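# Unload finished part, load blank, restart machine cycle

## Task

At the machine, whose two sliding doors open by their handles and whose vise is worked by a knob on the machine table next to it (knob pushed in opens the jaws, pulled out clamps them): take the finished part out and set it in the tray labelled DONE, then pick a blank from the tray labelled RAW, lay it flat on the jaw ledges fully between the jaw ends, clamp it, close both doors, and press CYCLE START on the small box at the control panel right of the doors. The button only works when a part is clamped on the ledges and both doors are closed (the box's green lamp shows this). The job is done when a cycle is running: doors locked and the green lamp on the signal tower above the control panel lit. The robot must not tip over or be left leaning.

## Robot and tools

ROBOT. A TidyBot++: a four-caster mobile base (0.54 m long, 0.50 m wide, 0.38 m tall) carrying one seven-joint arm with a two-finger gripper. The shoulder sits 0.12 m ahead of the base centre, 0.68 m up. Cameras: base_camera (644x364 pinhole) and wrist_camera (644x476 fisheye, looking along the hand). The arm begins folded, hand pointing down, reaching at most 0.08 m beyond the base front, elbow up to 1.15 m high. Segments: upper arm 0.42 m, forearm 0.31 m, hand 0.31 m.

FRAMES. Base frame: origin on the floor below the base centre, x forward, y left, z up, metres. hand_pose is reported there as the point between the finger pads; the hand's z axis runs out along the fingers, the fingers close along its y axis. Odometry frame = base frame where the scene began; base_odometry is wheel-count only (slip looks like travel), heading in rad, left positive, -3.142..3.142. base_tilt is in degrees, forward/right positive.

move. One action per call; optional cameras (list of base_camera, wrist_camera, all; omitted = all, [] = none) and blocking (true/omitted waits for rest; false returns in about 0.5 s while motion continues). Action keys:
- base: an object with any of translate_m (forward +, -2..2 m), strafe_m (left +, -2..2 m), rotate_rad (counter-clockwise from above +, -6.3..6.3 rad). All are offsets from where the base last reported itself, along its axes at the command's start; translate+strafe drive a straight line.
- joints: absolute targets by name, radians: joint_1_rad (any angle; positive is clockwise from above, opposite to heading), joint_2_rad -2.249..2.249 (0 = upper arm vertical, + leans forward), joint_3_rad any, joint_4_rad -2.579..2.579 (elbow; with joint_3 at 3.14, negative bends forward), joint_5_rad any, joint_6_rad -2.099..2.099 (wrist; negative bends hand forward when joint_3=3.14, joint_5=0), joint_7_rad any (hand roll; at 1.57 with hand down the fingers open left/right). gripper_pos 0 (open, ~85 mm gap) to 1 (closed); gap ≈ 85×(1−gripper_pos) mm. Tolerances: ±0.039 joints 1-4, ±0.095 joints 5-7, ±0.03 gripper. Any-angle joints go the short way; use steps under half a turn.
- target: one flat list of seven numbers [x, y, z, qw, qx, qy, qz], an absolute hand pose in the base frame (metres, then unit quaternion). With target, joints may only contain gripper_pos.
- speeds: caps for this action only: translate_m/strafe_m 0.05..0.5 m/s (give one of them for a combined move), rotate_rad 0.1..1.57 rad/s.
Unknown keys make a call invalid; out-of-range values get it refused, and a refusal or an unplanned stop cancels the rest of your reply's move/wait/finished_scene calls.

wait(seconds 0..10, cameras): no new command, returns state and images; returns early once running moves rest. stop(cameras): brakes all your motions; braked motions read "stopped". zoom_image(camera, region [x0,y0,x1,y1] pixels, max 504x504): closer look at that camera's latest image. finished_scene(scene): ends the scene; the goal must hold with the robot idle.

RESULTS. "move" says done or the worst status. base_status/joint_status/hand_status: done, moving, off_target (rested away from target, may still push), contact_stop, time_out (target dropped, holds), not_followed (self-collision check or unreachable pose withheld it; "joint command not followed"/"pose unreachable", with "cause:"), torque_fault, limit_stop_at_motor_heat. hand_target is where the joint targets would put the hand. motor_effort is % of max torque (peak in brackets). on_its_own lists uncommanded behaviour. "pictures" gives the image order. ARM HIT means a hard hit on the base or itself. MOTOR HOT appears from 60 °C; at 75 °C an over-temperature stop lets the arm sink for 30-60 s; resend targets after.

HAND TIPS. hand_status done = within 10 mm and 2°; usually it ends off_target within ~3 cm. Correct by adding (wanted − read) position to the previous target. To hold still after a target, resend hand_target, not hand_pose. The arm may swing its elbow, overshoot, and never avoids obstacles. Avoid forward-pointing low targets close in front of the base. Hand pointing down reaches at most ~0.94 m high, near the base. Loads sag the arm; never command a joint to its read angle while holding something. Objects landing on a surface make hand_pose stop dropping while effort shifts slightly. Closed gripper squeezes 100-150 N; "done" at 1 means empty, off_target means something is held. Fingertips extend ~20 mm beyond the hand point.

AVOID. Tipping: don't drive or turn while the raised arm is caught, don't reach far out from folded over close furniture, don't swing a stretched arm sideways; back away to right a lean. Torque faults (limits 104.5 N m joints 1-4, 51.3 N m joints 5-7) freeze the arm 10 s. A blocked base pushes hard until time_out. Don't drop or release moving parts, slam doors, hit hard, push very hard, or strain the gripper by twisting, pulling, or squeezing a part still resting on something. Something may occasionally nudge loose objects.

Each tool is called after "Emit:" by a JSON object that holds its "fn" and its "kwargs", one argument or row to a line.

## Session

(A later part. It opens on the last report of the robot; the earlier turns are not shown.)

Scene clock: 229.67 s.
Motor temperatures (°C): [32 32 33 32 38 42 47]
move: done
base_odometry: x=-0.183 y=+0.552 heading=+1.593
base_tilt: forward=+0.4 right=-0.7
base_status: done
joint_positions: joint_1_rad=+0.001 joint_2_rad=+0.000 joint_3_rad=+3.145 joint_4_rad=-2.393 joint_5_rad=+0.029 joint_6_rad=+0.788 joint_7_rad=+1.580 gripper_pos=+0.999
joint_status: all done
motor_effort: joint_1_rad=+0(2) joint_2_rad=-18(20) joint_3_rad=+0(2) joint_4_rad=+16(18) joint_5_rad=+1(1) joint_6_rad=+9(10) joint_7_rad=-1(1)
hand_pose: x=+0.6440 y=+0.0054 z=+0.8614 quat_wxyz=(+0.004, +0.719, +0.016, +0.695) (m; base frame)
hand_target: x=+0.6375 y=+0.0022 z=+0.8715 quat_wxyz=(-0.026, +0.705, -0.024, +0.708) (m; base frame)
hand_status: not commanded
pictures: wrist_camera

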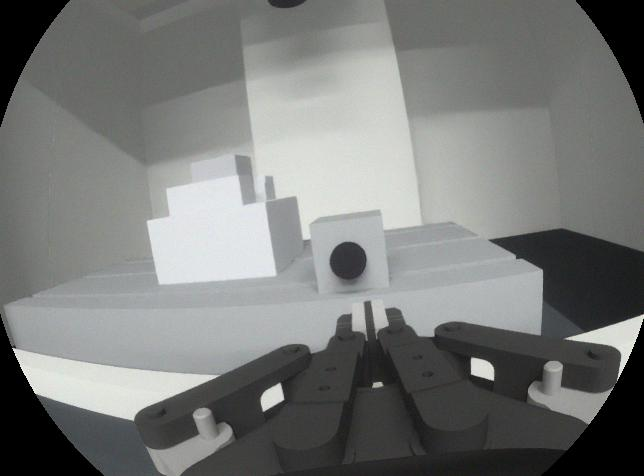

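Emit:
{"fn": "move", "kwargs": {
  "base": {"strafe_m": 0.018},
  "cameras": []
}}

Emit:
{"fn": "move", "kwargs": {
  "base": {"translate_m": 0.1},
  "speeds": {"translate_m": 0.15},
  "cameras": ["wrist_camera"]
}}

Scene clock: 238.60 s.
Motor temperatures (°C): [32 32 33 32 38 42 47]
move: done
base_odometry: x=-0.201 y=+0.552 heading=+1.593
base_tilt: forward=+0.3 right=-0.7
base_status: done
joint_positions: joint_1_rad=+0.001 joint_2_rad=+0.000 joint_3_rad=+3.142 joint_4_rad=-2.393 joint_5_rad=+0.029 joint_6_rad=+0.789 joint_7_rad=+1.580 gripper_pos=+0.999
joint_status: not commanded
motor_effort: joint_1_rad=+0(2) joint_2_rad=-18(18) joint_3_rad=+0(2) joint_4_rad=+16(17) joint_5_rad=+0(1) joint_6_rad=+9(10) joint_7_rad=+1(1)
hand_pose: x=+0.6439 y=+0.0072 z=+0.8615 quat_wxyz=(+0.003, +0.719, +0.017, +0.695) (m; base frame)
hand_target: x=+0.6375 y=+0.0022 z=+0.8715 quat_wxyz=(-0.026, +0.705, -0.024, +0.708) (m; base frame)
hand_status: not commanded
pictures: none
No camera images: "cameras" was empty.

Scene clock: 239.93 s.
Motor temperatures (°C): [32 32 33 32 38 42 47]
move: done
base_odometry: x=-0.203 y=+0.652 heading=+1.593
base_tilt: forward=+0.4 right=-0.7
base_status: done
joint_positions: joint_1_rad=+0.001 joint_2_rad=-0.003 joint_3_rad=+3.142 joint_4_rad=-2.395 joint_5_rad=+0.029 joint_6_rad=+0.789 joint_7_rad=+1.580 gripper_pos=+0.999
joint_status: not commanded
motor_effort: joint_1_rad=+0(1) joint_2_rad=-17(20) joint_3_rad=+0(1) joint_4_rad=+18(18) joint_5_rad=+0(2) joint_6_rad=+9(9) joint_7_rad=+0(1)
hand_pose: x=+0.6430 y=+0.0072 z=+0.8628 quat_wxyz=(+0.003, +0.718, +0.017, +0.696) (m; base frame)
hand_target: x=+0.6375 y=+0.0022 z=+0.8715 quat_wxyz=(-0.026, +0.705, -0.024, +0.708) (m; base frame)
hand_status: not commanded
pictures: wrist_camera

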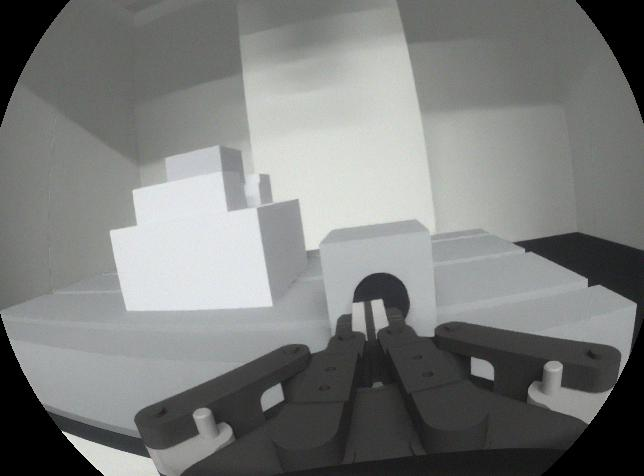

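Emit:
{"fn": "move", "kwargs": {
  "base": {"strafe_m": -0.005, "translate_m": 0.045},
  "speeds": {"translate_m": 0.08},
  "cameras": ["wrist_camera"]
}}

Scene clock: 244.33 s.
Motor temperatures (°C): [32 32 33 32 38 42 47]
move: done
base_odometry: x=-0.199 y=+0.697 heading=+1.593
base_tilt: forward=+0.3 right=-0.7
base_status: done
joint_positions: joint_1_rad=+0.001 joint_2_rad=-0.057 joint_3_rad=+3.136 joint_4_rad=-2.453 joint_5_rad=+0.029 joint_6_rad=+0.799 joint_7_rad=+1.580 gripper_pos=+0.999
joint_status: not commanded
motor_effort: joint_1_rad=+2(3) joint_2_rad=-7(18) joint_3_rad=+2(4) joint_4_rad=+24(31) joint_5_rad=+0(2) joint_6_rad=+8(10) joint_7_rad=+0(1)
hand_pose: x=+0.6194 y=+0.0101 z=+0.8631 quat_wxyz=(+0.001, +0.716, +0.020, +0.698) (m; base frame)
hand_target: x=+0.6375 y=+0.0022 z=+0.8715 quat_wxyz=(-0.026, +0.705, -0.024, +0.708) (m; base frame)
hand_status: not commanded
pictures: wrist_camera

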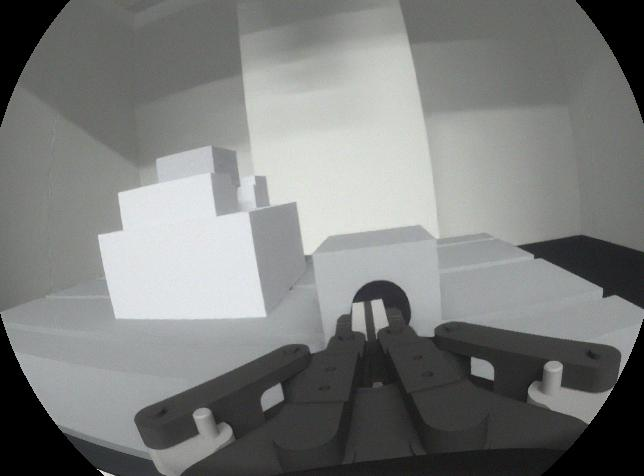

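Emit:
{"fn": "move", "kwargs": {
  "base": {"translate_m": 0.03},
  "speeds": {"translate_m": 0.08},
  "cameras": ["wrist_camera"]
}}

Scene clock: 249.00 s.
Motor temperatures (°C): [32 32 33 32 38 42 47]
move: done
base_odometry: x=-0.200 y=+0.726 heading=+1.593
base_tilt: forward=+0.3 right=-0.7
base_status: done
joint_positions: joint_1_rad=+0.001 joint_2_rad=-0.122 joint_3_rad=+3.136 joint_4_rad=-2.519 joint_5_rad=+0.029 joint_6_rad=+0.806 joint_7_rad=+1.580 gripper_pos=+0.999
joint_status: not commanded
motor_effort: joint_1_rad=+1(3) joint_2_rad=+7(9) joint_3_rad=+2(3) joint_4_rad=+36(38) joint_5_rad=-1(1) joint_6_rad=+7(9) joint_7_rad=+0(1)
hand_pose: x=+0.5919 y=+0.0102 z=+0.8621 quat_wxyz=(+0.001, +0.714, +0.020, +0.700) (m; base frame)
hand_target: x=+0.6375 y=+0.0022 z=+0.8715 quat_wxyz=(-0.026, +0.705, -0.024, +0.708) (m; base frame)
hand_status: not commanded
pictures: wrist_camera

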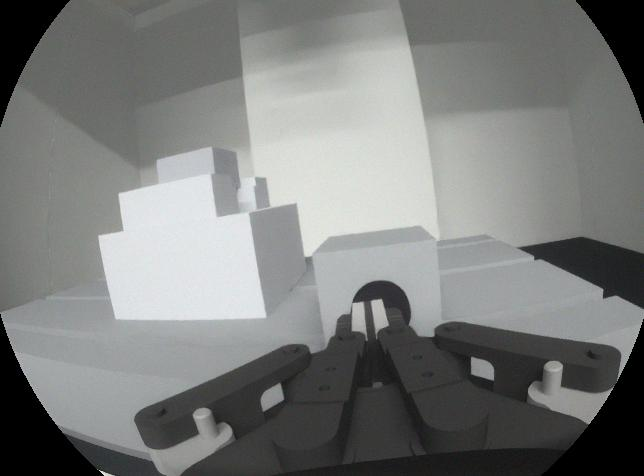

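Emit:
{"fn": "move", "kwargs": {
  "base": {"translate_m": -0.1},
  "speeds": {"translate_m": 0.15},
  "cameras": ["wrist_camera"]
}}

Emit:
{"fn": "zoom_image", "kwargs": {
  "camera": "wrist_camera",
  "region": [280, 180, 480, 340]
}}

Scene clock: 259.37 s.
Motor temperatures (°C): [32 32 33 32 38 42 47]
move: done
base_odometry: x=-0.197 y=+0.626 heading=+1.593
base_tilt: forward=+0.4 right=-0.7
base_status: done
joint_positions: joint_1_rad=+0.001 joint_2_rad=-0.007 joint_3_rad=+3.136 joint_4_rad=-2.418 joint_5_rad=+0.029 joint_6_rad=+0.807 joint_7_rad=+1.580 gripper_pos=+0.999
joint_status: not commanded
motor_effort: joint_1_rad=+0(1) joint_2_rad=-17(20) joint_3_rad=+0(2) joint_4_rad=+16(36) joint_5_rad=+1(1) joint_6_rad=+9(11) joint_7_rad=+0(1)
hand_pose: x=+0.6367 y=+0.0102 z=+0.8583 quat_wxyz=(+0.001, +0.718, +0.019, +0.695) (m; base frame)
hand_target: x=+0.6375 y=+0.0022 z=+0.8715 quat_wxyz=(-0.026, +0.705, -0.024, +0.708) (m; base frame)
hand_status: not commanded
pictures: wrist_camera

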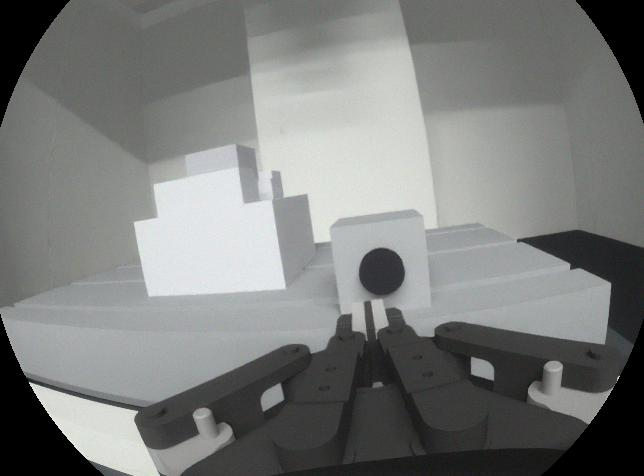

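Scaled by 2.520.

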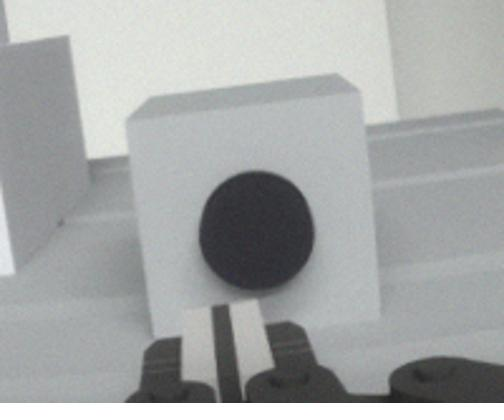

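Emit:
{"fn": "move", "kwargs": {
  "base": {"translate_m": -0.2, "strafe_m": 0.1},
  "cameras": []
}}

Emit:
{"fn": "move", "kwargs": {
  "joints": {"joint_2_rad": 0.30, "joint_4_rad": -0.46, "joint_6_rad": -1.80, "joint_5_rad": 0.03},
  "cameras": []
}}

Emit:
{"fn": "move", "kwargs": {
  "base": {"translate_m": 0.28},
  "speeds": {"translate_m": 0.4},
  "cameras": ["wrist_camera"]
}}

Emit:
{"fn": "zoom_image", "kwargs": {
  "camera": "wrist_camera",
  "region": [180, 0, 560, 320]
}}

Scene clock: 277.63 s.
Motor temperatures (°C): [32 32 33 32 38 42 47]
move: done
base_odometry: x=-0.293 y=+0.423 heading=+1.593
base_tilt: forward=+0.3 right=-0.7
base_status: done
joint_positions: joint_1_rad=+0.001 joint_2_rad=-0.011 joint_3_rad=+3.136 joint_4_rad=-2.418 joint_5_rad=+0.029 joint_6_rad=+0.807 joint_7_rad=+1.580 gripper_pos=+0.999
joint_status: not commanded
motor_effort: joint_1_rad=+0(1) joint_2_rad=-17(19) joint_3_rad=+0(1) joint_4_rad=+16(18) joint_5_rad=+1(1) joint_6_rad=+9(10) joint_7_rad=-1(1)
hand_pose: x=+0.6361 y=+0.0102 z=+0.8603 quat_wxyz=(+0.001, +0.717, +0.019, +0.697) (m; base frame)
hand_target: x=+0.6375 y=+0.0022 z=+0.8715 quat_wxyz=(-0.026, +0.705, -0.024, +0.708) (m; base frame)
hand_status: not commanded
pictures: none
No camera images: "cameras" was empty.

Scene clock: 281.37 s.
Motor temperatures (°C): [32 32 33 32 38 42 47]
move: done
base_odometry: x=-0.293 y=+0.423 heading=+1.593
base_tilt: forward=+0.4 right=-0.7
base_status: not commanded
joint_positions: joint_1_rad=+0.001 joint_2_rad=+0.294 joint_3_rad=+3.136 joint_4_rad=-0.484 joint_5_rad=+0.029 joint_6_rad=-1.762 joint_7_rad=+1.580 gripper_pos=+0.999
joint_status: all done
motor_effort: joint_1_rad=+0(2) joint_2_rad=-26(29) joint_3_rad=+0(1) joint_4_rad=+15(22) joint_5_rad=+0(3) joint_6_rad=+5(10) joint_7_rad=+0(2)
hand_pose: x=+0.6375 y=-0.0058 z=+1.0516 quat_wxyz=(+0.013, +0.955, -0.001, +0.296) (m; base frame)
hand_target: x=+0.6308 y=-0.0071 z=+1.0516 quat_wxyz=(+0.002, +0.957, -0.041, +0.287) (m; base frame)
hand_status: not commanded
pictures: none
No camera images: "cameras" was empty.

Scene clock: 283.37 s.
Motor temperatures (°C): [32 32 33 32 38 42 47]
move: done
base_odometry: x=-0.299 y=+0.703 heading=+1.594
base_tilt: forward=+0.4 right=-0.7
base_status: done
joint_positions: joint_1_rad=+0.001 joint_2_rad=+0.312 joint_3_rad=+3.136 joint_4_rad=-0.482 joint_5_rad=+0.029 joint_6_rad=-1.769 joint_7_rad=+1.580 gripper_pos=+0.999
joint_status: not commanded
motor_effort: joint_1_rad=+0(1) joint_2_rad=-27(31) joint_3_rad=+0(1) joint_4_rad=+15(16) joint_5_rad=+1(2) joint_6_rad=+5(7) joint_7_rad=+0(1)
hand_pose: x=+0.6427 y=-0.0058 z=+1.0419 quat_wxyz=(+0.013, +0.958, +0.000, +0.285) (m; base frame)
hand_target: x=+0.6308 y=-0.0071 z=+1.0516 quat_wxyz=(+0.002, +0.957, -0.041, +0.287) (m; base frame)
hand_status: not commanded
pictures: wrist_camera

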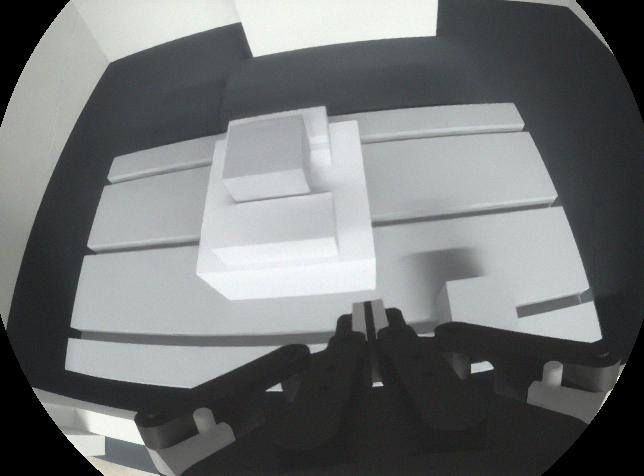

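Scaled by 1.326.

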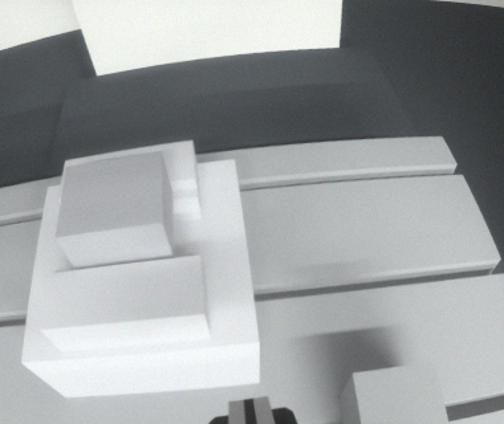

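Emit:
{"fn": "zoom_image", "kwargs": {
  "camera": "wrist_camera",
  "region": [200, 90, 360, 280]
}}

Scaled by 2.653.

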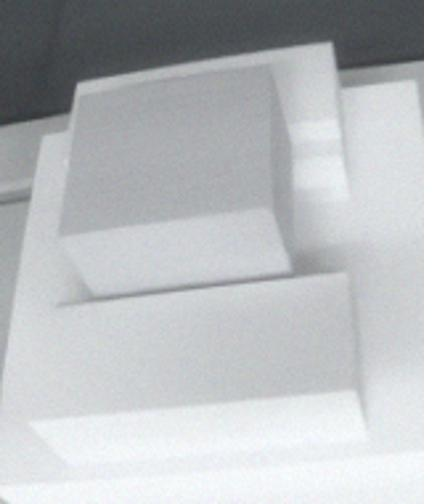

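Emit:
{"fn": "move", "kwargs": {
  "base": {"strafe_m": 0.073},
  "joints": {"joint_2_rad": 0.054, "joint_4_rad": -1.004, "joint_6_rad": -1.262, "gripper_pos": 0}
}}

Scene clock: 341.90 s.
Motor temperatures (°C): [32 32 33 32 38 42 47]
move: done
base_odometry: x=-0.372 y=+0.702 heading=+1.594
base_tilt: forward=+0.4 right=-0.7
base_status: done
joint_positions: joint_1_rad=-0.002 joint_2_rad=+0.071 joint_3_rad=+3.136 joint_4_rad=-0.980 joint_5_rad=+0.029 joint_6_rad=-1.310 joint_7_rad=+1.580 gripper_pos=+0.000
joint_status: all done
motor_effort: joint_1_rad=+0(3) joint_2_rad=-22(28) joint_3_rad=+0(2) joint_4_rad=+18(19) joint_5_rad=+1(2) joint_6_rad=+7(7) joint_7_rad=-1(2)
hand_pose: x=+0.6407 y=-0.0040 z=+1.0364 quat_wxyz=(+0.015, +0.925, +0.005, +0.380) (m; base frame)
hand_target: x=+0.6435 y=-0.0067 z=+1.0443 quat_wxyz=(+0.000, +0.916, -0.033, +0.400) (m; base frame)
hand_status: not commanded
pictures: base_camera, wrist_camera

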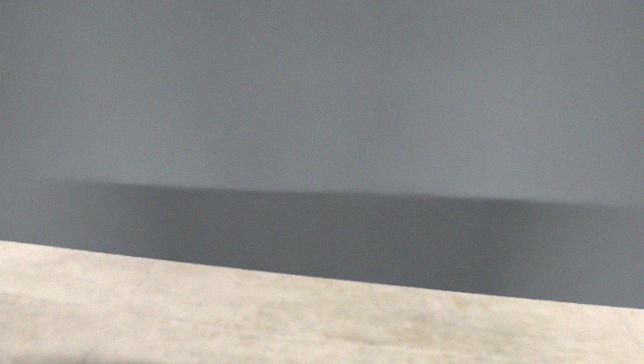

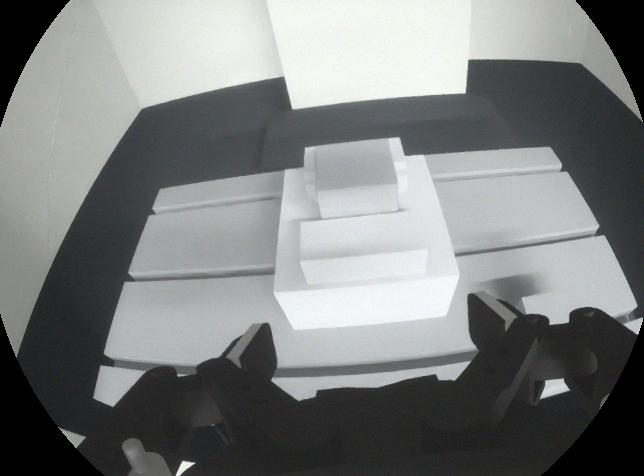

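Emit:
{"fn": "zoom_image", "kwargs": {
  "camera": "wrist_camera",
  "region": [280, 120, 480, 300]
}}

Scaled by 2.520.

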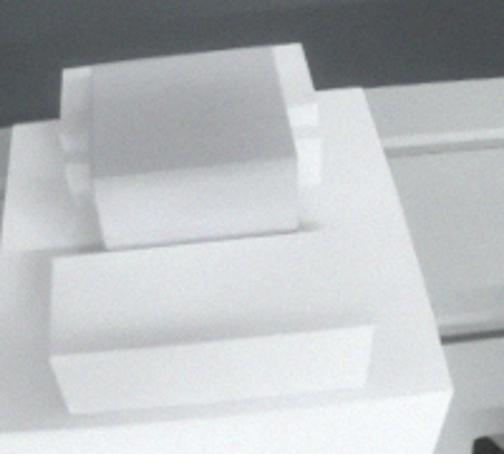

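Emit:
{"fn": "move", "kwargs": {
  "base": {"translate_m": 0.168, "strafe_m": 0.001},
  "speeds": {"translate_m": 0.25}
}}

Scene clock: 368.10 s.
Motor temperatures (°C): [32 32 33 32 38 42 47]
move: done
base_odometry: x=-0.377 y=+0.870 heading=+1.594
base_tilt: forward=+0.4 right=-0.7
base_status: done
joint_positions: joint_1_rad=-0.002 joint_2_rad=+0.064 joint_3_rad=+3.136 joint_4_rad=-0.983 joint_5_rad=+0.029 joint_6_rad=-1.304 joint_7_rad=+1.580 gripper_pos=+0.000
joint_status: not commanded
motor_effort: joint_1_rad=-1(1) joint_2_rad=-21(25) joint_3_rad=-1(1) joint_4_rad=+19(19) joint_5_rad=+1(1) joint_6_rad=+7(8) joint_7_rad=+0(1)
hand_pose: x=+0.6393 y=-0.0040 z=+1.0403 quat_wxyz=(+0.015, +0.923, +0.005, +0.385) (m; base frame)
hand_target: x=+0.6435 y=-0.0067 z=+1.0443 quat_wxyz=(+0.000, +0.916, -0.033, +0.400) (m; base frame)
hand_status: not commanded
pictures: base_camera, wrist_camera

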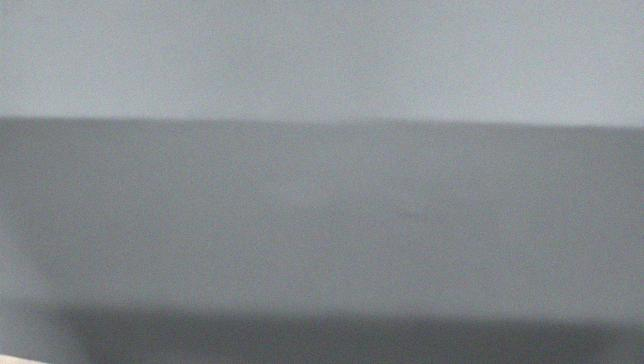

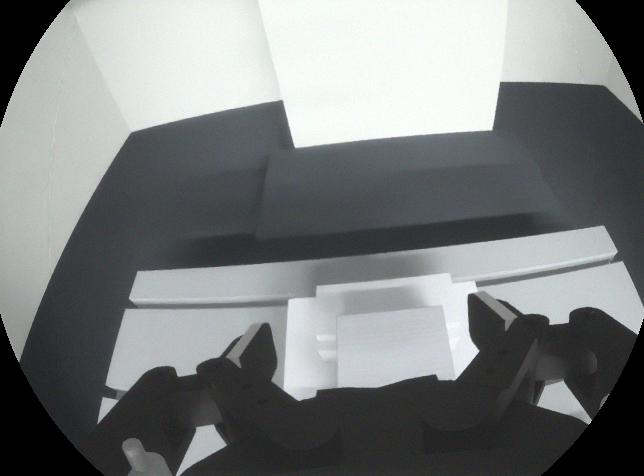

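Emit:
{"fn": "move", "kwargs": {
  "joints": {"joint_1_rad":0.0,"joint_2_rad":-0.009,"joint_3_rad":3.14,"joint_4_rad":-1.289,"joint_5_rad":0.03,"joint_6_rad":-1.04,"joint_7_rad":1.5,"gripper_pos":0},
  "cameras": ["wrist_camera"]
}}

Scene clock: 410.33 s.
Motor temperatures (°C): [32 32 33 32 38 42 47]
move: done
base_odometry: x=-0.377 y=+0.870 heading=+1.594
base_tilt: forward=+0.4 right=-0.7
base_status: not commanded
joint_positions: joint_1_rad=-0.002 joint_2_rad=-0.006 joint_3_rad=+3.137 joint_4_rad=-1.251 joint_5_rad=+0.029 joint_6_rad=-1.075 joint_7_rad=+1.580 gripper_pos=+0.000
joint_status: all done
motor_effort: joint_1_rad=-1(2) joint_2_rad=-18(22) joint_3_rad=-1(2) joint_4_rad=+17(19) joint_5_rad=-1(2) joint_6_rad=+5(7) joint_7_rad=+0(2)
hand_pose: x=+0.6422 y=-0.0032 z=+0.9918 quat_wxyz=(+0.015, +0.916, +0.009, +0.400) (m; base frame)
hand_target: x=+0.6443 y=-0.0059 z=+0.9808 quat_wxyz=(+0.000, +0.916, -0.030, +0.400) (m; base frame)
hand_status: not commanded
pictures: wrist_camera

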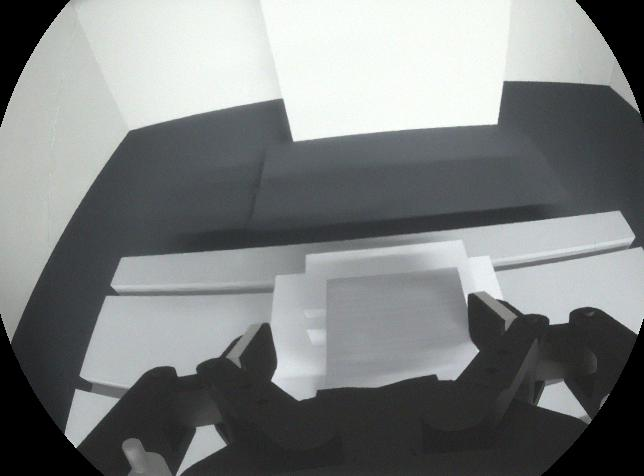

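Emit:
{"fn": "zoom_image", "kwargs": {
  "camera": "wrist_camera",
  "region": [230, 220, 530, 420]
}}

Scaled by 1.680.

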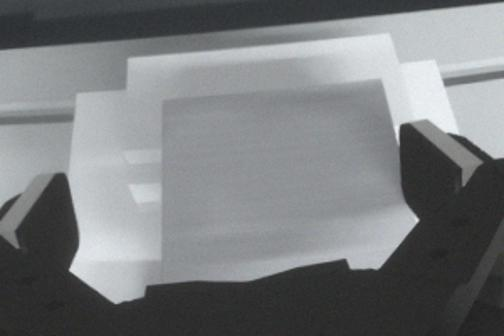

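Emit:
{"fn": "move", "kwargs": {
  "base": {"strafe_m":-0.009},
  "cameras": []
}}

Emit:
{"fn": "move", "kwargs": {
  "joints": {"joint_7_rad":1.42},
  "cameras": ["wrist_camera"]
}}

Scene clock: 446.07 s.
Motor temperatures (°C): [32 32 33 32 38 42 47]
move: done
base_odometry: x=-0.368 y=+0.870 heading=+1.594
base_tilt: forward=+0.4 right=-0.7
base_status: done
joint_positions: joint_1_rad=-0.002 joint_2_rad=-0.006 joint_3_rad=+3.138 joint_4_rad=-1.268 joint_5_rad=+0.029 joint_6_rad=-1.073 joint_7_rad=+1.580 gripper_pos=+0.000
joint_status: not commanded
motor_effort: joint_1_rad=-1(2) joint_2_rad=-21(21) joint_3_rad=+0(3) joint_4_rad=+20(21) joint_5_rad=+1(1) joint_6_rad=+6(7) joint_7_rad=+0(1)
hand_pose: x=+0.6407 y=-0.0039 z=+0.9825 quat_wxyz=(+0.015, +0.920, +0.008, +0.392) (m; base frame)
hand_target: x=+0.6443 y=-0.0059 z=+0.9808 quat_wxyz=(+0.000, +0.916, -0.030, +0.400) (m; base frame)
hand_status: not commanded
pictures: none
No camera images: "cameras" was empty.

Scene clock: 446.60 s.
Motor temperatures (°C): [32 32 33 32 38 42 47]
move: done
base_odometry: x=-0.368 y=+0.870 heading=+1.594
base_tilt: forward=+0.4 right=-0.7
base_status: not commanded
joint_positions: joint_1_rad=-0.002 joint_2_rad=-0.006 joint_3_rad=+3.138 joint_4_rad=-1.268 joint_5_rad=+0.029 joint_6_rad=-1.073 joint_7_rad=+1.490 gripper_pos=+0.000
joint_status: all done
motor_effort: joint_1_rad=+0(1) joint_2_rad=-20(21) joint_3_rad=+0(1) joint_4_rad=+20(20) joint_5_rad=+1(2) joint_6_rad=+7(7) joint_7_rad=+0(1)
hand_pose: x=+0.6407 y=-0.0039 z=+0.9825 quat_wxyz=(-0.002, +0.919, -0.033, +0.392) (m; base frame)
hand_target: x=+0.6443 y=-0.0059 z=+0.9808 quat_wxyz=(-0.016, +0.914, -0.067, +0.399) (m; base frame)
hand_status: not commanded
pictures: wrist_camera

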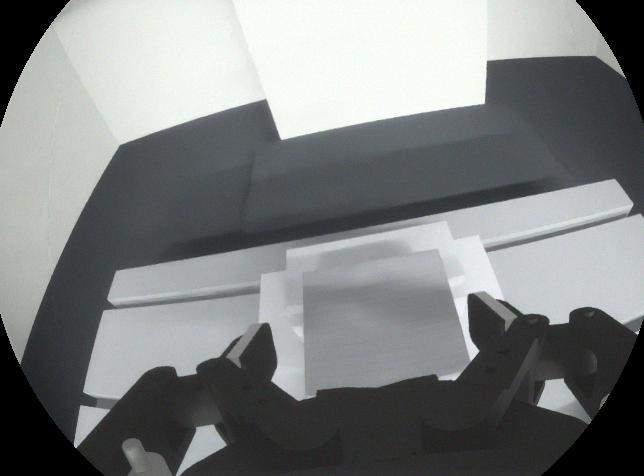

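Emit:
{"fn": "move", "kwargs": {
  "joints": {"gripper_pos":0.45},
  "cameras": ["wrist_camera"]
}}

Scene clock: 453.53 s.
Motor temperatures (°C): [32 32 33 32 38 42 47]
move: off_target
base_odometry: x=-0.369 y=+0.870 heading=+1.594
base_tilt: forward=+0.4 right=-0.7
base_status: not commanded
joint_positions: joint_1_rad=-0.001 joint_2_rad=-0.009 joint_3_rad=+3.140 joint_4_rad=-1.270 joint_5_rad=+0.029 joint_6_rad=-1.073 joint_7_rad=+1.490 gripper_pos=+0.301
joint_status: gripper_pos off_target (ended at +0.301, target +0.450)
motor_effort: joint_1_rad=-1(3) joint_2_rad=-19(21) joint_3_rad=+0(3) joint_4_rad=+19(22) joint_5_rad=+0(2) joint_6_rad=+6(10) joint_7_rad=+0(2)
hand_pose: x=+0.6397 y=-0.0052 z=+0.9835 quat_wxyz=(-0.002, +0.919, -0.035, +0.393) (m; base frame)
hand_target: x=+0.6443 y=-0.0059 z=+0.9808 quat_wxyz=(-0.016, +0.914, -0.067, +0.399) (m; base frame)
hand_status: not commanded
pictures: wrist_camera

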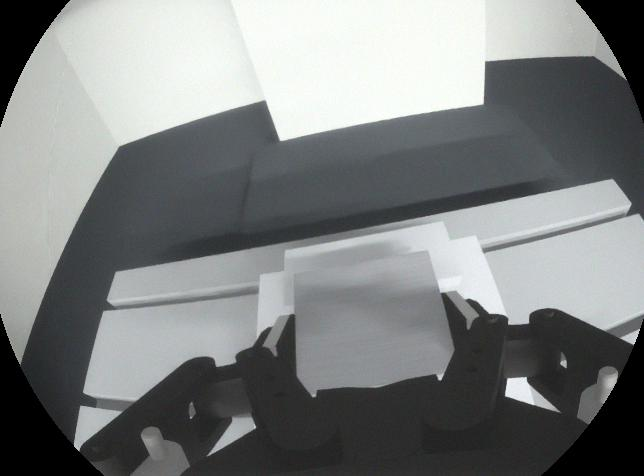

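Emit:
{"fn": "move", "kwargs": {
  "joints": {"joint_2_rad":0.025,"joint_4_rad":-1.12,"joint_6_rad":-1.16},
  "cameras": ["wrist_camera"]
}}

Emit:
{"fn": "move", "kwargs": {
  "joints": {"joint_2_rad":0.06,"joint_4_rad":-0.95,"joint_6_rad":-1.30},
  "cameras": ["wrist_camera"]
}}

Scene clock: 458.87 s.
Motor temperatures (°C): [32 32 33 32 38 42 47]
move: off_target
base_odometry: x=-0.369 y=+0.870 heading=+1.594
base_tilt: forward=+0.4 right=-0.7
base_status: not commanded
joint_positions: joint_1_rad=-0.001 joint_2_rad=+0.035 joint_3_rad=+3.140 joint_4_rad=-1.176 joint_5_rad=+0.029 joint_6_rad=-1.175 joint_7_rad=+1.490 gripper_pos=+0.301
joint_status: joint_4_rad off_target (ended at -1.176, target -1.120); the others done
motor_effort: joint_1_rad=+2(3) joint_2_rad=-24(25) joint_3_rad=+2(2) joint_4_rad=+24(26) joint_5_rad=+2(3) joint_6_rad=+12(13) joint_7_rad=-1(2)
hand_pose: x=+0.6414 y=-0.0056 z=+0.9863 quat_wxyz=(-0.001, +0.929, -0.036, +0.369) (m; base frame)
hand_target: x=+0.6468 y=-0.0064 z=+1.0238 quat_wxyz=(-0.016, +0.911, -0.068, +0.406) (m; base frame)
hand_status: not commanded
pictures: wrist_camera

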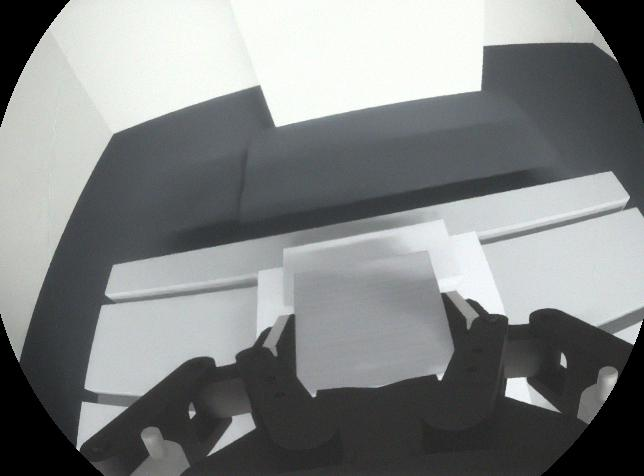

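Scene clock: 460.23 s.
Motor temperatures (°C): [32 32 33 32 38 42 47]
move: off_target
base_odometry: x=-0.369 y=+0.870 heading=+1.594
base_tilt: forward=+0.4 right=-0.7
base_status: not commanded
joint_positions: joint_1_rad=-0.001 joint_2_rad=+0.080 joint_3_rad=+3.140 joint_4_rad=-0.990 joint_5_rad=+0.029 joint_6_rad=-1.286 joint_7_rad=+1.490 gripper_pos=+0.301
joint_status: joint_4_rad off_target (ended at -0.990, target -0.950); the others done
motor_effort: joint_1_rad=+1(2) joint_2_rad=-27(28) joint_3_rad=+0(2) joint_4_rad=+22(27) joint_5_rad=+1(2) joint_6_rad=+9(13) joint_7_rad=+0(1)
hand_pose: x=+0.6483 y=-0.0059 z=+1.0326 quat_wxyz=(-0.002, +0.923, -0.038, +0.383) (m; base frame)
hand_target: x=+0.6404 y=-0.0068 z=+1.0594 quat_wxyz=(-0.016, +0.912, -0.070, +0.404) (m; base frame)
hand_status: not commanded
pictures: wrist_camera

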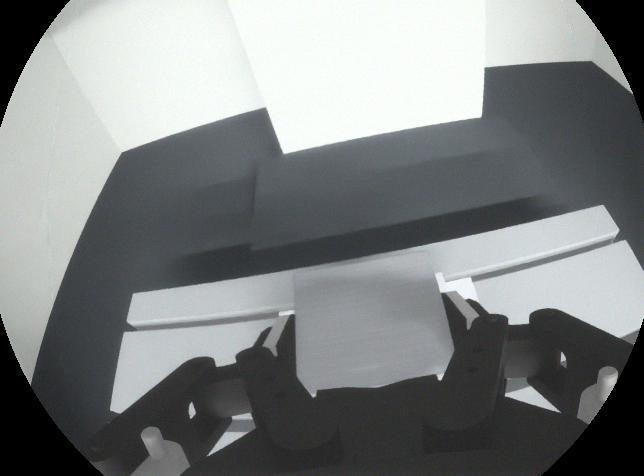

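Emit:
{"fn": "move", "kwargs": {
  "base": {"translate_m":-0.55},
  "joints": {"joint_2_rad":0.03,"joint_4_rad":-0.95,"joint_6_rad":-1.33},
  "cameras": ["base_camera"]
}}

Emit:
{"fn": "move", "kwargs": {
  "base": {"rotate_rad":-3.14159},
  "speeds": {"rotate_rad":0.9},
  "joints": {"joint_1_rad":0.0,"joint_2_rad":-0.40,"joint_4_rad":-1.42,"joint_6_rad":-1.34},
  "cameras": ["base_camera","wrist_camera"]
}}

Scene clock: 469.23 s.
Motor temperatures (°C): [32 32 33 32 38 42 47]
move: off_target
base_odometry: x=-0.356 y=+0.320 heading=+1.594
base_tilt: forward=+0.3 right=-0.7
base_status: done
joint_positions: joint_1_rad=-0.001 joint_2_rad=+0.053 joint_3_rad=+3.140 joint_4_rad=-0.989 joint_5_rad=+0.029 joint_6_rad=-1.325 joint_7_rad=+1.490 gripper_pos=+0.301
joint_status: joint_4_rad off_target (ended at -0.989, target -0.950); the others done
motor_effort: joint_1_rad=+1(1) joint_2_rad=-25(31) joint_3_rad=+0(1) joint_4_rad=+22(23) joint_5_rad=+1(2) joint_6_rad=+9(10) joint_7_rad=+0(1)
hand_pose: x=+0.6303 y=-0.0060 z=+1.0381 quat_wxyz=(-0.001, +0.925, -0.038, +0.378) (m; base frame)
hand_target: x=+0.6227 y=-0.0069 z=+1.0679 quat_wxyz=(-0.016, +0.912, -0.071, +0.404) (m; base frame)
hand_status: not commanded
pictures: base_camera

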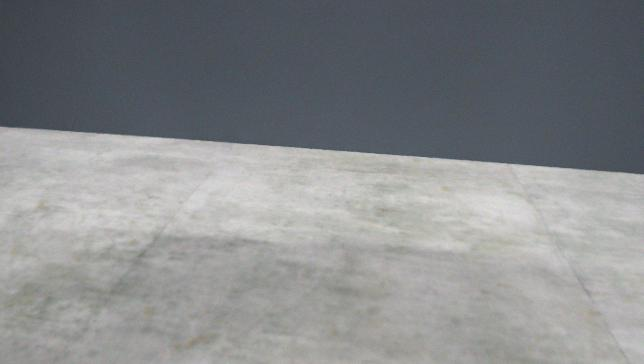

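Scene clock: 473.63 s.
Motor temperatures (°C): [32 32 33 32 38 42 47]
move: done
base_odometry: x=-0.356 y=+0.320 heading=-1.547
base_tilt: forward=+0.3 right=-0.7
base_status: done
joint_positions: joint_1_rad=-0.002 joint_2_rad=-0.379 joint_3_rad=+3.142 joint_4_rad=-1.418 joint_5_rad=+0.029 joint_6_rad=-1.332 joint_7_rad=+1.490 gripper_pos=+0.301
joint_status: all done
motor_effort: joint_1_rad=+1(3) joint_2_rad=-8(28) joint_3_rad=+0(2) joint_4_rad=+22(23) joint_5_rad=+0(3) joint_6_rad=+9(10) joint_7_rad=+0(1)
hand_pose: x=+0.4510 y=-0.0073 z=+1.0093 quat_wxyz=(-0.001, +0.926, -0.039, +0.377) (m; base frame)
hand_target: x=+0.4422 y=-0.0071 z=+1.0130 quat_wxyz=(-0.014, +0.922, -0.071, +0.381) (m; base frame)
hand_status: not commanded
pictures: base_camera, wrist_camera

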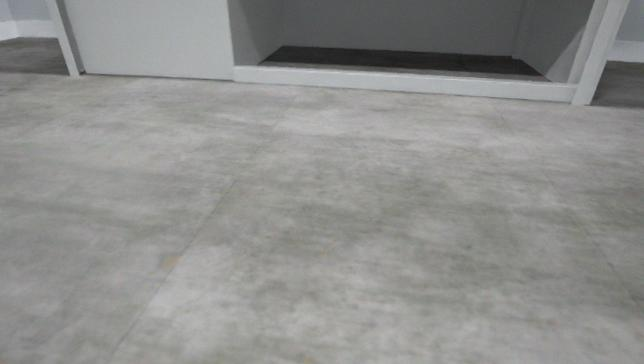

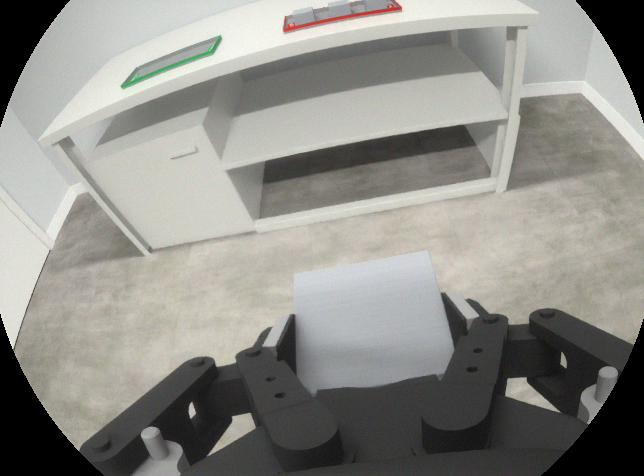

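Emit:
{"fn": "move", "kwargs": {
  "base": {"translate_m":0.4,"strafe_m":0.5},
  "cameras": ["base_camera","wrist_camera"]
}}

Scene clock: 504.40 s.
Motor temperatures (°C): [32 32 33 32 38 42 47]
move: done
base_odometry: x=+0.154 y=-0.068 heading=-1.548
base_tilt: forward=+0.4 right=-0.7
base_status: done
joint_positions: joint_1_rad=-0.002 joint_2_rad=-0.379 joint_3_rad=+3.137 joint_4_rad=-1.420 joint_5_rad=+0.029 joint_6_rad=-1.334 joint_7_rad=+1.490 gripper_pos=+0.301
joint_status: not commanded
motor_effort: joint_1_rad=+1(1) joint_2_rad=-8(10) joint_3_rad=+0(3) joint_4_rad=+22(23) joint_5_rad=+1(3) joint_6_rad=+9(10) joint_7_rad=+0(1)
hand_pose: x=+0.4505 y=-0.0050 z=+1.0072 quat_wxyz=(-0.001, +0.927, -0.037, +0.374) (m; base frame)
hand_target: x=+0.4422 y=-0.0071 z=+1.0130 quat_wxyz=(-0.014, +0.922, -0.071, +0.381) (m; base frame)
hand_status: not commanded
pictures: base_camera, wrist_camera

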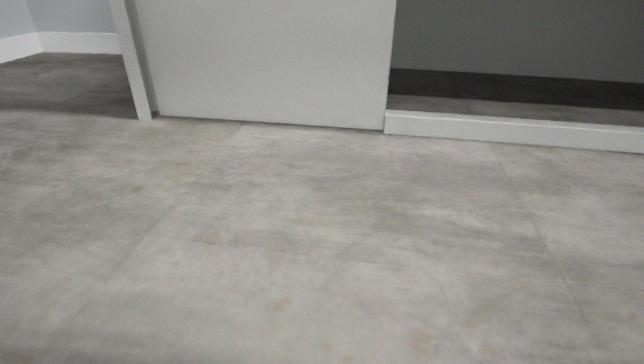

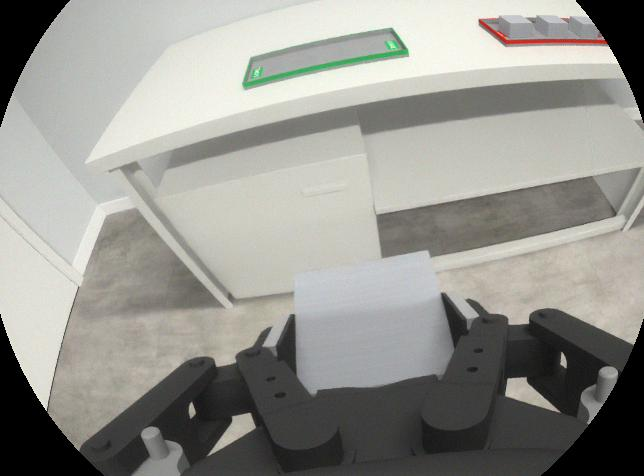

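Emit:
{"fn": "move", "kwargs": {
  "base": {"translate_m":0.3,"strafe_m":0.03},
  "cameras": ["base_camera","wrist_camera"]
}}

Scene clock: 528.20 s.
Motor temperatures (°C): [32 32 33 32 38 42 47]
move: done
base_odometry: x=+0.191 y=-0.368 heading=-1.547
base_tilt: forward=+0.3 right=-0.7
base_status: done
joint_positions: joint_1_rad=-0.002 joint_2_rad=-0.377 joint_3_rad=+3.137 joint_4_rad=-1.422 joint_5_rad=+0.029 joint_6_rad=-1.335 joint_7_rad=+1.490 gripper_pos=+0.301
joint_status: not commanded
motor_effort: joint_1_rad=+0(1) joint_2_rad=-7(12) joint_3_rad=+1(2) joint_4_rad=+21(23) joint_5_rad=+0(2) joint_6_rad=+9(11) joint_7_rad=+0(1)
hand_pose: x=+0.4506 y=-0.0050 z=+1.0059 quat_wxyz=(-0.001, +0.927, -0.037, +0.372) (m; base frame)
hand_target: x=+0.4422 y=-0.0071 z=+1.0130 quat_wxyz=(-0.014, +0.922, -0.071, +0.381) (m; base frame)
hand_status: not commanded
pictures: base_camera, wrist_camera

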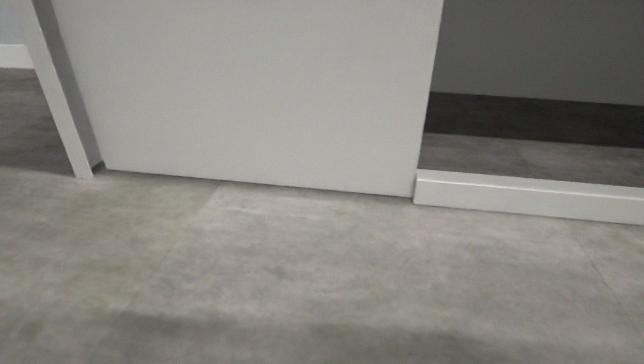

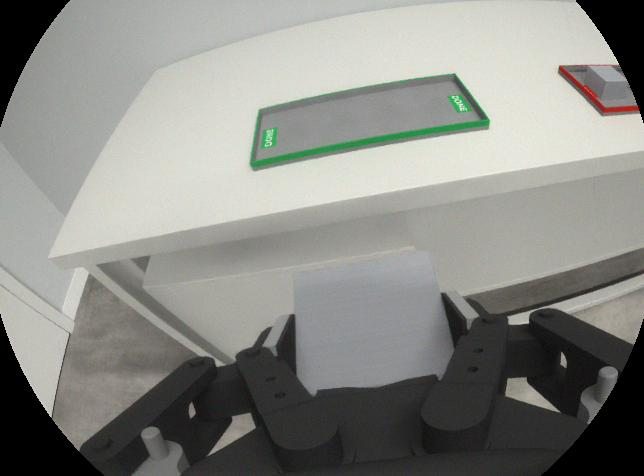

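Emit:
{"fn": "move", "kwargs": {
  "base": {"translate_m":0.235,"strafe_m":-0.02},
  "joints": {"joint_2_rad":-0.04,"joint_4_rad":-1.43,"joint_6_rad":-0.92},
  "cameras": ["wrist_camera"]
}}

Scene clock: 559.40 s.
Motor temperatures (°C): [32 32 33 32 38 42 47]
move: done
base_odometry: x=+0.176 y=-0.603 heading=-1.547
base_tilt: forward=+0.4 right=-0.7
base_status: done
joint_positions: joint_1_rad=-0.002 joint_2_rad=-0.008 joint_3_rad=+3.137 joint_4_rad=-1.439 joint_5_rad=+0.029 joint_6_rad=-0.987 joint_7_rad=+1.490 gripper_pos=+0.301
joint_status: all done
motor_effort: joint_1_rad=+0(1) joint_2_rad=-25(32) joint_3_rad=+0(1) joint_4_rad=+23(26) joint_5_rad=+1(2) joint_6_rad=+9(11) joint_7_rad=-1(1)
hand_pose: x=+0.6329 y=-0.0031 z=+0.9132 quat_wxyz=(-0.001, +0.935, -0.032, +0.354) (m; base frame)
hand_target: x=+0.6414 y=-0.0052 z=+0.9491 quat_wxyz=(-0.016, +0.912, -0.065, +0.404) (m; base frame)
hand_status: not commanded
pictures: wrist_camera

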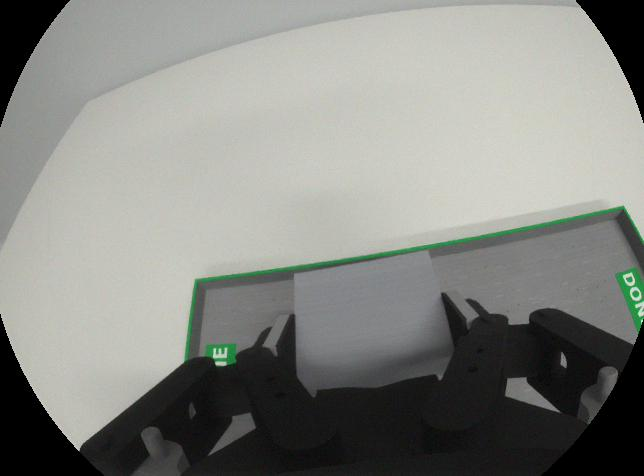

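Emit:
{"fn": "move", "kwargs": {
  "joints": {"joint_2_rad":-0.07,"joint_4_rad":-1.63,"joint_6_rad":-0.69},
  "cameras": ["wrist_camera"]
}}

Scene clock: 571.13 s.
Motor temperatures (°C): [32 32 33 32 38 42 47]
move: off_target
base_odometry: x=+0.176 y=-0.603 heading=-1.547
base_tilt: forward=+0.4 right=-0.7
base_status: not commanded
joint_positions: joint_1_rad=-0.002 joint_2_rad=-0.030 joint_3_rad=+3.137 joint_4_rad=-1.633 joint_5_rad=+0.029 joint_6_rad=-0.760 joint_7_rad=+1.490 gripper_pos=+0.301
joint_status: joint_2_rad off_target (ended at -0.030, target -0.070); the others done
motor_effort: joint_1_rad=+0(1) joint_2_rad=-24(26) joint_3_rad=+1(1) joint_4_rad=+23(26) joint_5_rad=+1(2) joint_6_rad=+8(10) joint_7_rad=+0(1)
hand_pose: x=+0.6390 y=-0.0017 z=+0.8705 quat_wxyz=(-0.003, +0.925, -0.029, +0.379) (m; base frame)
hand_target: x=+0.6461 y=-0.0037 z=+0.9095 quat_wxyz=(-0.019, +0.900, -0.061, +0.431) (m; base frame)
hand_status: not commanded
pictures: wrist_camera

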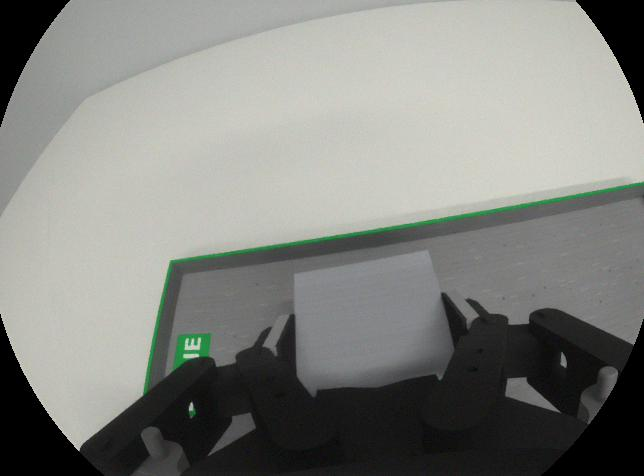

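Emit:
{"fn": "move", "kwargs": {
  "joints": {"joint_2_rad":-0.075,"joint_4_rad":-1.68,"joint_6_rad":-0.61},
  "cameras": ["wrist_camera"]
}}

Scene clock: 575.77 s.
Motor temperatures (°C): [32 32 33 32 38 42 47]
move: done
base_odometry: x=+0.176 y=-0.603 heading=-1.547
base_tilt: forward=+0.4 right=-0.7
base_status: not commanded
joint_positions: joint_1_rad=-0.002 joint_2_rad=-0.036 joint_3_rad=+3.137 joint_4_rad=-1.684 joint_5_rad=+0.029 joint_6_rad=-0.675 joint_7_rad=+1.490 gripper_pos=+0.301
joint_status: all done
motor_effort: joint_1_rad=+0(1) joint_2_rad=-24(25) joint_3_rad=+0(1) joint_4_rad=+24(26) joint_5_rad=+1(2) joint_6_rad=+10(11) joint_7_rad=-1(1)
hand_pose: x=+0.6445 y=-0.0011 z=+0.8655 quat_wxyz=(-0.004, +0.917, -0.027, +0.398) (m; base frame)
hand_target: x=+0.6505 y=-0.0031 z=+0.9038 quat_wxyz=(-0.021, +0.893, -0.060, +0.447) (m; base frame)
hand_status: not commanded
pictures: wrist_camera

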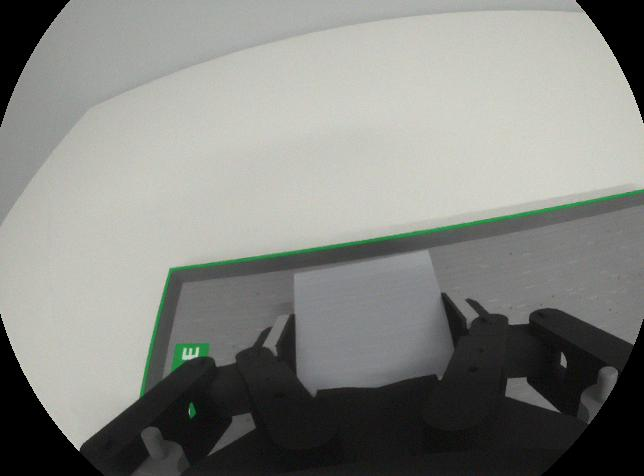

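Emit:
{"fn": "move", "kwargs": {
  "joints": {"joint_2_rad":-0.08,"joint_4_rad":-1.71,"joint_6_rad":-0.59},
  "cameras": ["wrist_camera"]
}}

Scene clock: 580.73 s.
Motor temperatures (°C): [32 32 33 32 38 42 47]
move: done
base_odometry: x=+0.176 y=-0.603 heading=-1.547
base_tilt: forward=+0.4 right=-0.7
base_status: not commanded
joint_positions: joint_1_rad=-0.002 joint_2_rad=-0.045 joint_3_rad=+3.137 joint_4_rad=-1.707 joint_5_rad=+0.029 joint_6_rad=-0.650 joint_7_rad=+1.490 gripper_pos=+0.301
joint_status: all done
motor_effort: joint_1_rad=+0(1) joint_2_rad=-23(25) joint_3_rad=+0(1) joint_4_rad=+24(25) joint_5_rad=+1(2) joint_6_rad=+8(10) joint_7_rad=+0(1)
hand_pose: x=+0.6428 y=-0.0009 z=+0.8637 quat_wxyz=(-0.005, +0.915, -0.027, +0.404) (m; base frame)
hand_target: x=+0.6471 y=-0.0030 z=+0.8945 quat_wxyz=(-0.021, +0.894, -0.059, +0.444) (m; base frame)
hand_status: not commanded
pictures: wrist_camera

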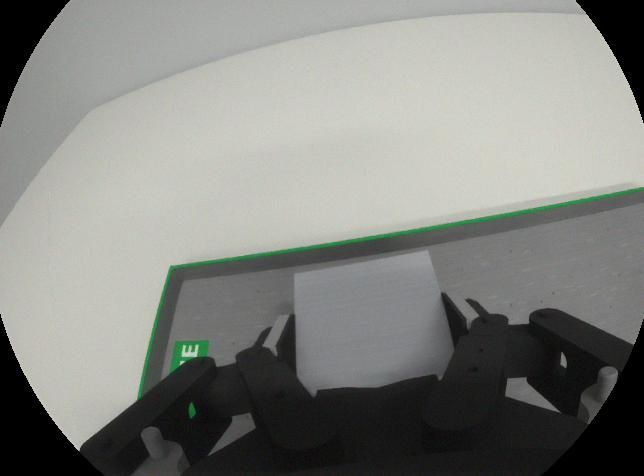

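Emit:
{"fn": "move", "kwargs": {
  "joints": {"joint_4_rad":-1.73},
  "cameras": []
}}

Emit:
{"fn": "move", "kwargs": {
  "joints": {"joint_4_rad":-1.75,"joint_6_rad":-0.57},
  "cameras": ["wrist_camera"]
}}

Scene clock: 588.27 s.
Motor temperatures (°C): [32 32 33 32 38 42 47]
move: done
base_odometry: x=+0.176 y=-0.603 heading=-1.547
base_tilt: forward=+0.4 right=-0.7
base_status: not commanded
joint_positions: joint_1_rad=-0.002 joint_2_rad=-0.050 joint_3_rad=+3.137 joint_4_rad=-1.716 joint_5_rad=+0.029 joint_6_rad=-0.639 joint_7_rad=+1.490 gripper_pos=+0.301
joint_status: all done
motor_effort: joint_1_rad=+0(1) joint_2_rad=-22(23) joint_3_rad=+0(1) joint_4_rad=+22(23) joint_5_rad=+1(1) joint_6_rad=+7(9) joint_7_rad=-1(1)
hand_pose: x=+0.6419 y=-0.0008 z=+0.8637 quat_wxyz=(-0.005, +0.913, -0.027, +0.406) (m; base frame)
hand_target: x=+0.6429 y=-0.0030 z=+0.8833 quat_wxyz=(-0.020, +0.898, -0.059, +0.435) (m; base frame)
hand_status: not commanded
pictures: none
No camera images: "cameras" was empty.

Scene clock: 588.83 s.
Motor temperatures (°C): [32 32 33 32 38 42 47]
move: done
base_odometry: x=+0.176 y=-0.603 heading=-1.547
base_tilt: forward=+0.4 right=-0.7
base_status: not commanded
joint_positions: joint_1_rad=-0.002 joint_2_rad=-0.057 joint_3_rad=+3.137 joint_4_rad=-1.733 joint_5_rad=+0.029 joint_6_rad=-0.616 joint_7_rad=+1.490 gripper_pos=+0.301
joint_status: all done
motor_effort: joint_1_rad=-1(2) joint_2_rad=-21(22) joint_3_rad=-1(1) joint_4_rad=+21(23) joint_5_rad=+0(1) joint_6_rad=+7(8) joint_7_rad=+0(2)
hand_pose: x=+0.6414 y=-0.0007 z=+0.8638 quat_wxyz=(-0.005, +0.911, -0.027, +0.413) (m; base frame)
hand_target: x=+0.6423 y=-0.0028 z=+0.8770 quat_wxyz=(-0.020, +0.898, -0.059, +0.435) (m; base frame)
hand_status: not commanded
pictures: wrist_camera

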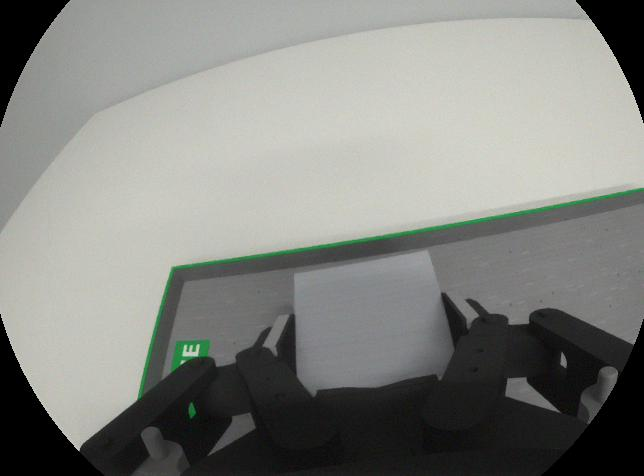

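Emit:
{"fn": "move", "kwargs": {
  "joints": {"joint_4_rad":-1.745,"joint_6_rad":-0.61},
  "cameras": ["wrist_camera"]
}}

Scene clock: 596.50 s.
Motor temperatures (°C): [32 32 33 32 38 42 47]
move: done
base_odometry: x=+0.176 y=-0.603 heading=-1.547
base_tilt: forward=+0.3 right=-0.7
base_status: not commanded
joint_positions: joint_1_rad=-0.002 joint_2_rad=-0.060 joint_3_rad=+3.137 joint_4_rad=-1.733 joint_5_rad=+0.029 joint_6_rad=-0.620 joint_7_rad=+1.490 gripper_pos=+0.301
joint_status: all done
motor_effort: joint_1_rad=+1(2) joint_2_rad=-20(22) joint_3_rad=+0(1) joint_4_rad=+21(23) joint_5_rad=+0(2) joint_6_rad=+7(9) joint_7_rad=-1(1)
hand_pose: x=+0.6401 y=-0.0007 z=+0.8637 quat_wxyz=(-0.005, +0.911, -0.027, +0.412) (m; base frame)
hand_target: x=+0.6356 y=-0.0032 z=+0.8702 quat_wxyz=(-0.019, +0.906, -0.060, +0.420) (m; base frame)
hand_status: not commanded
pictures: wrist_camera

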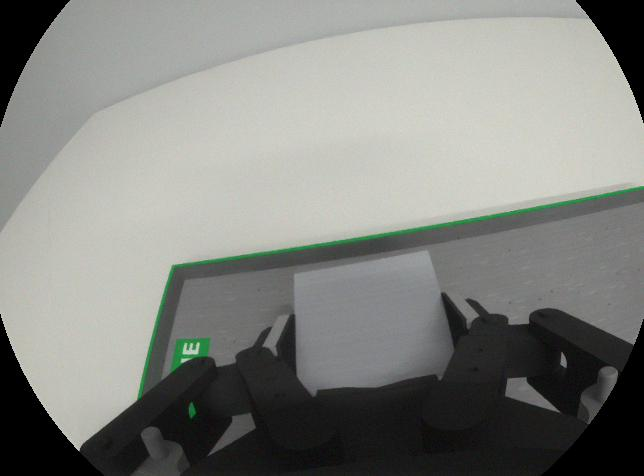

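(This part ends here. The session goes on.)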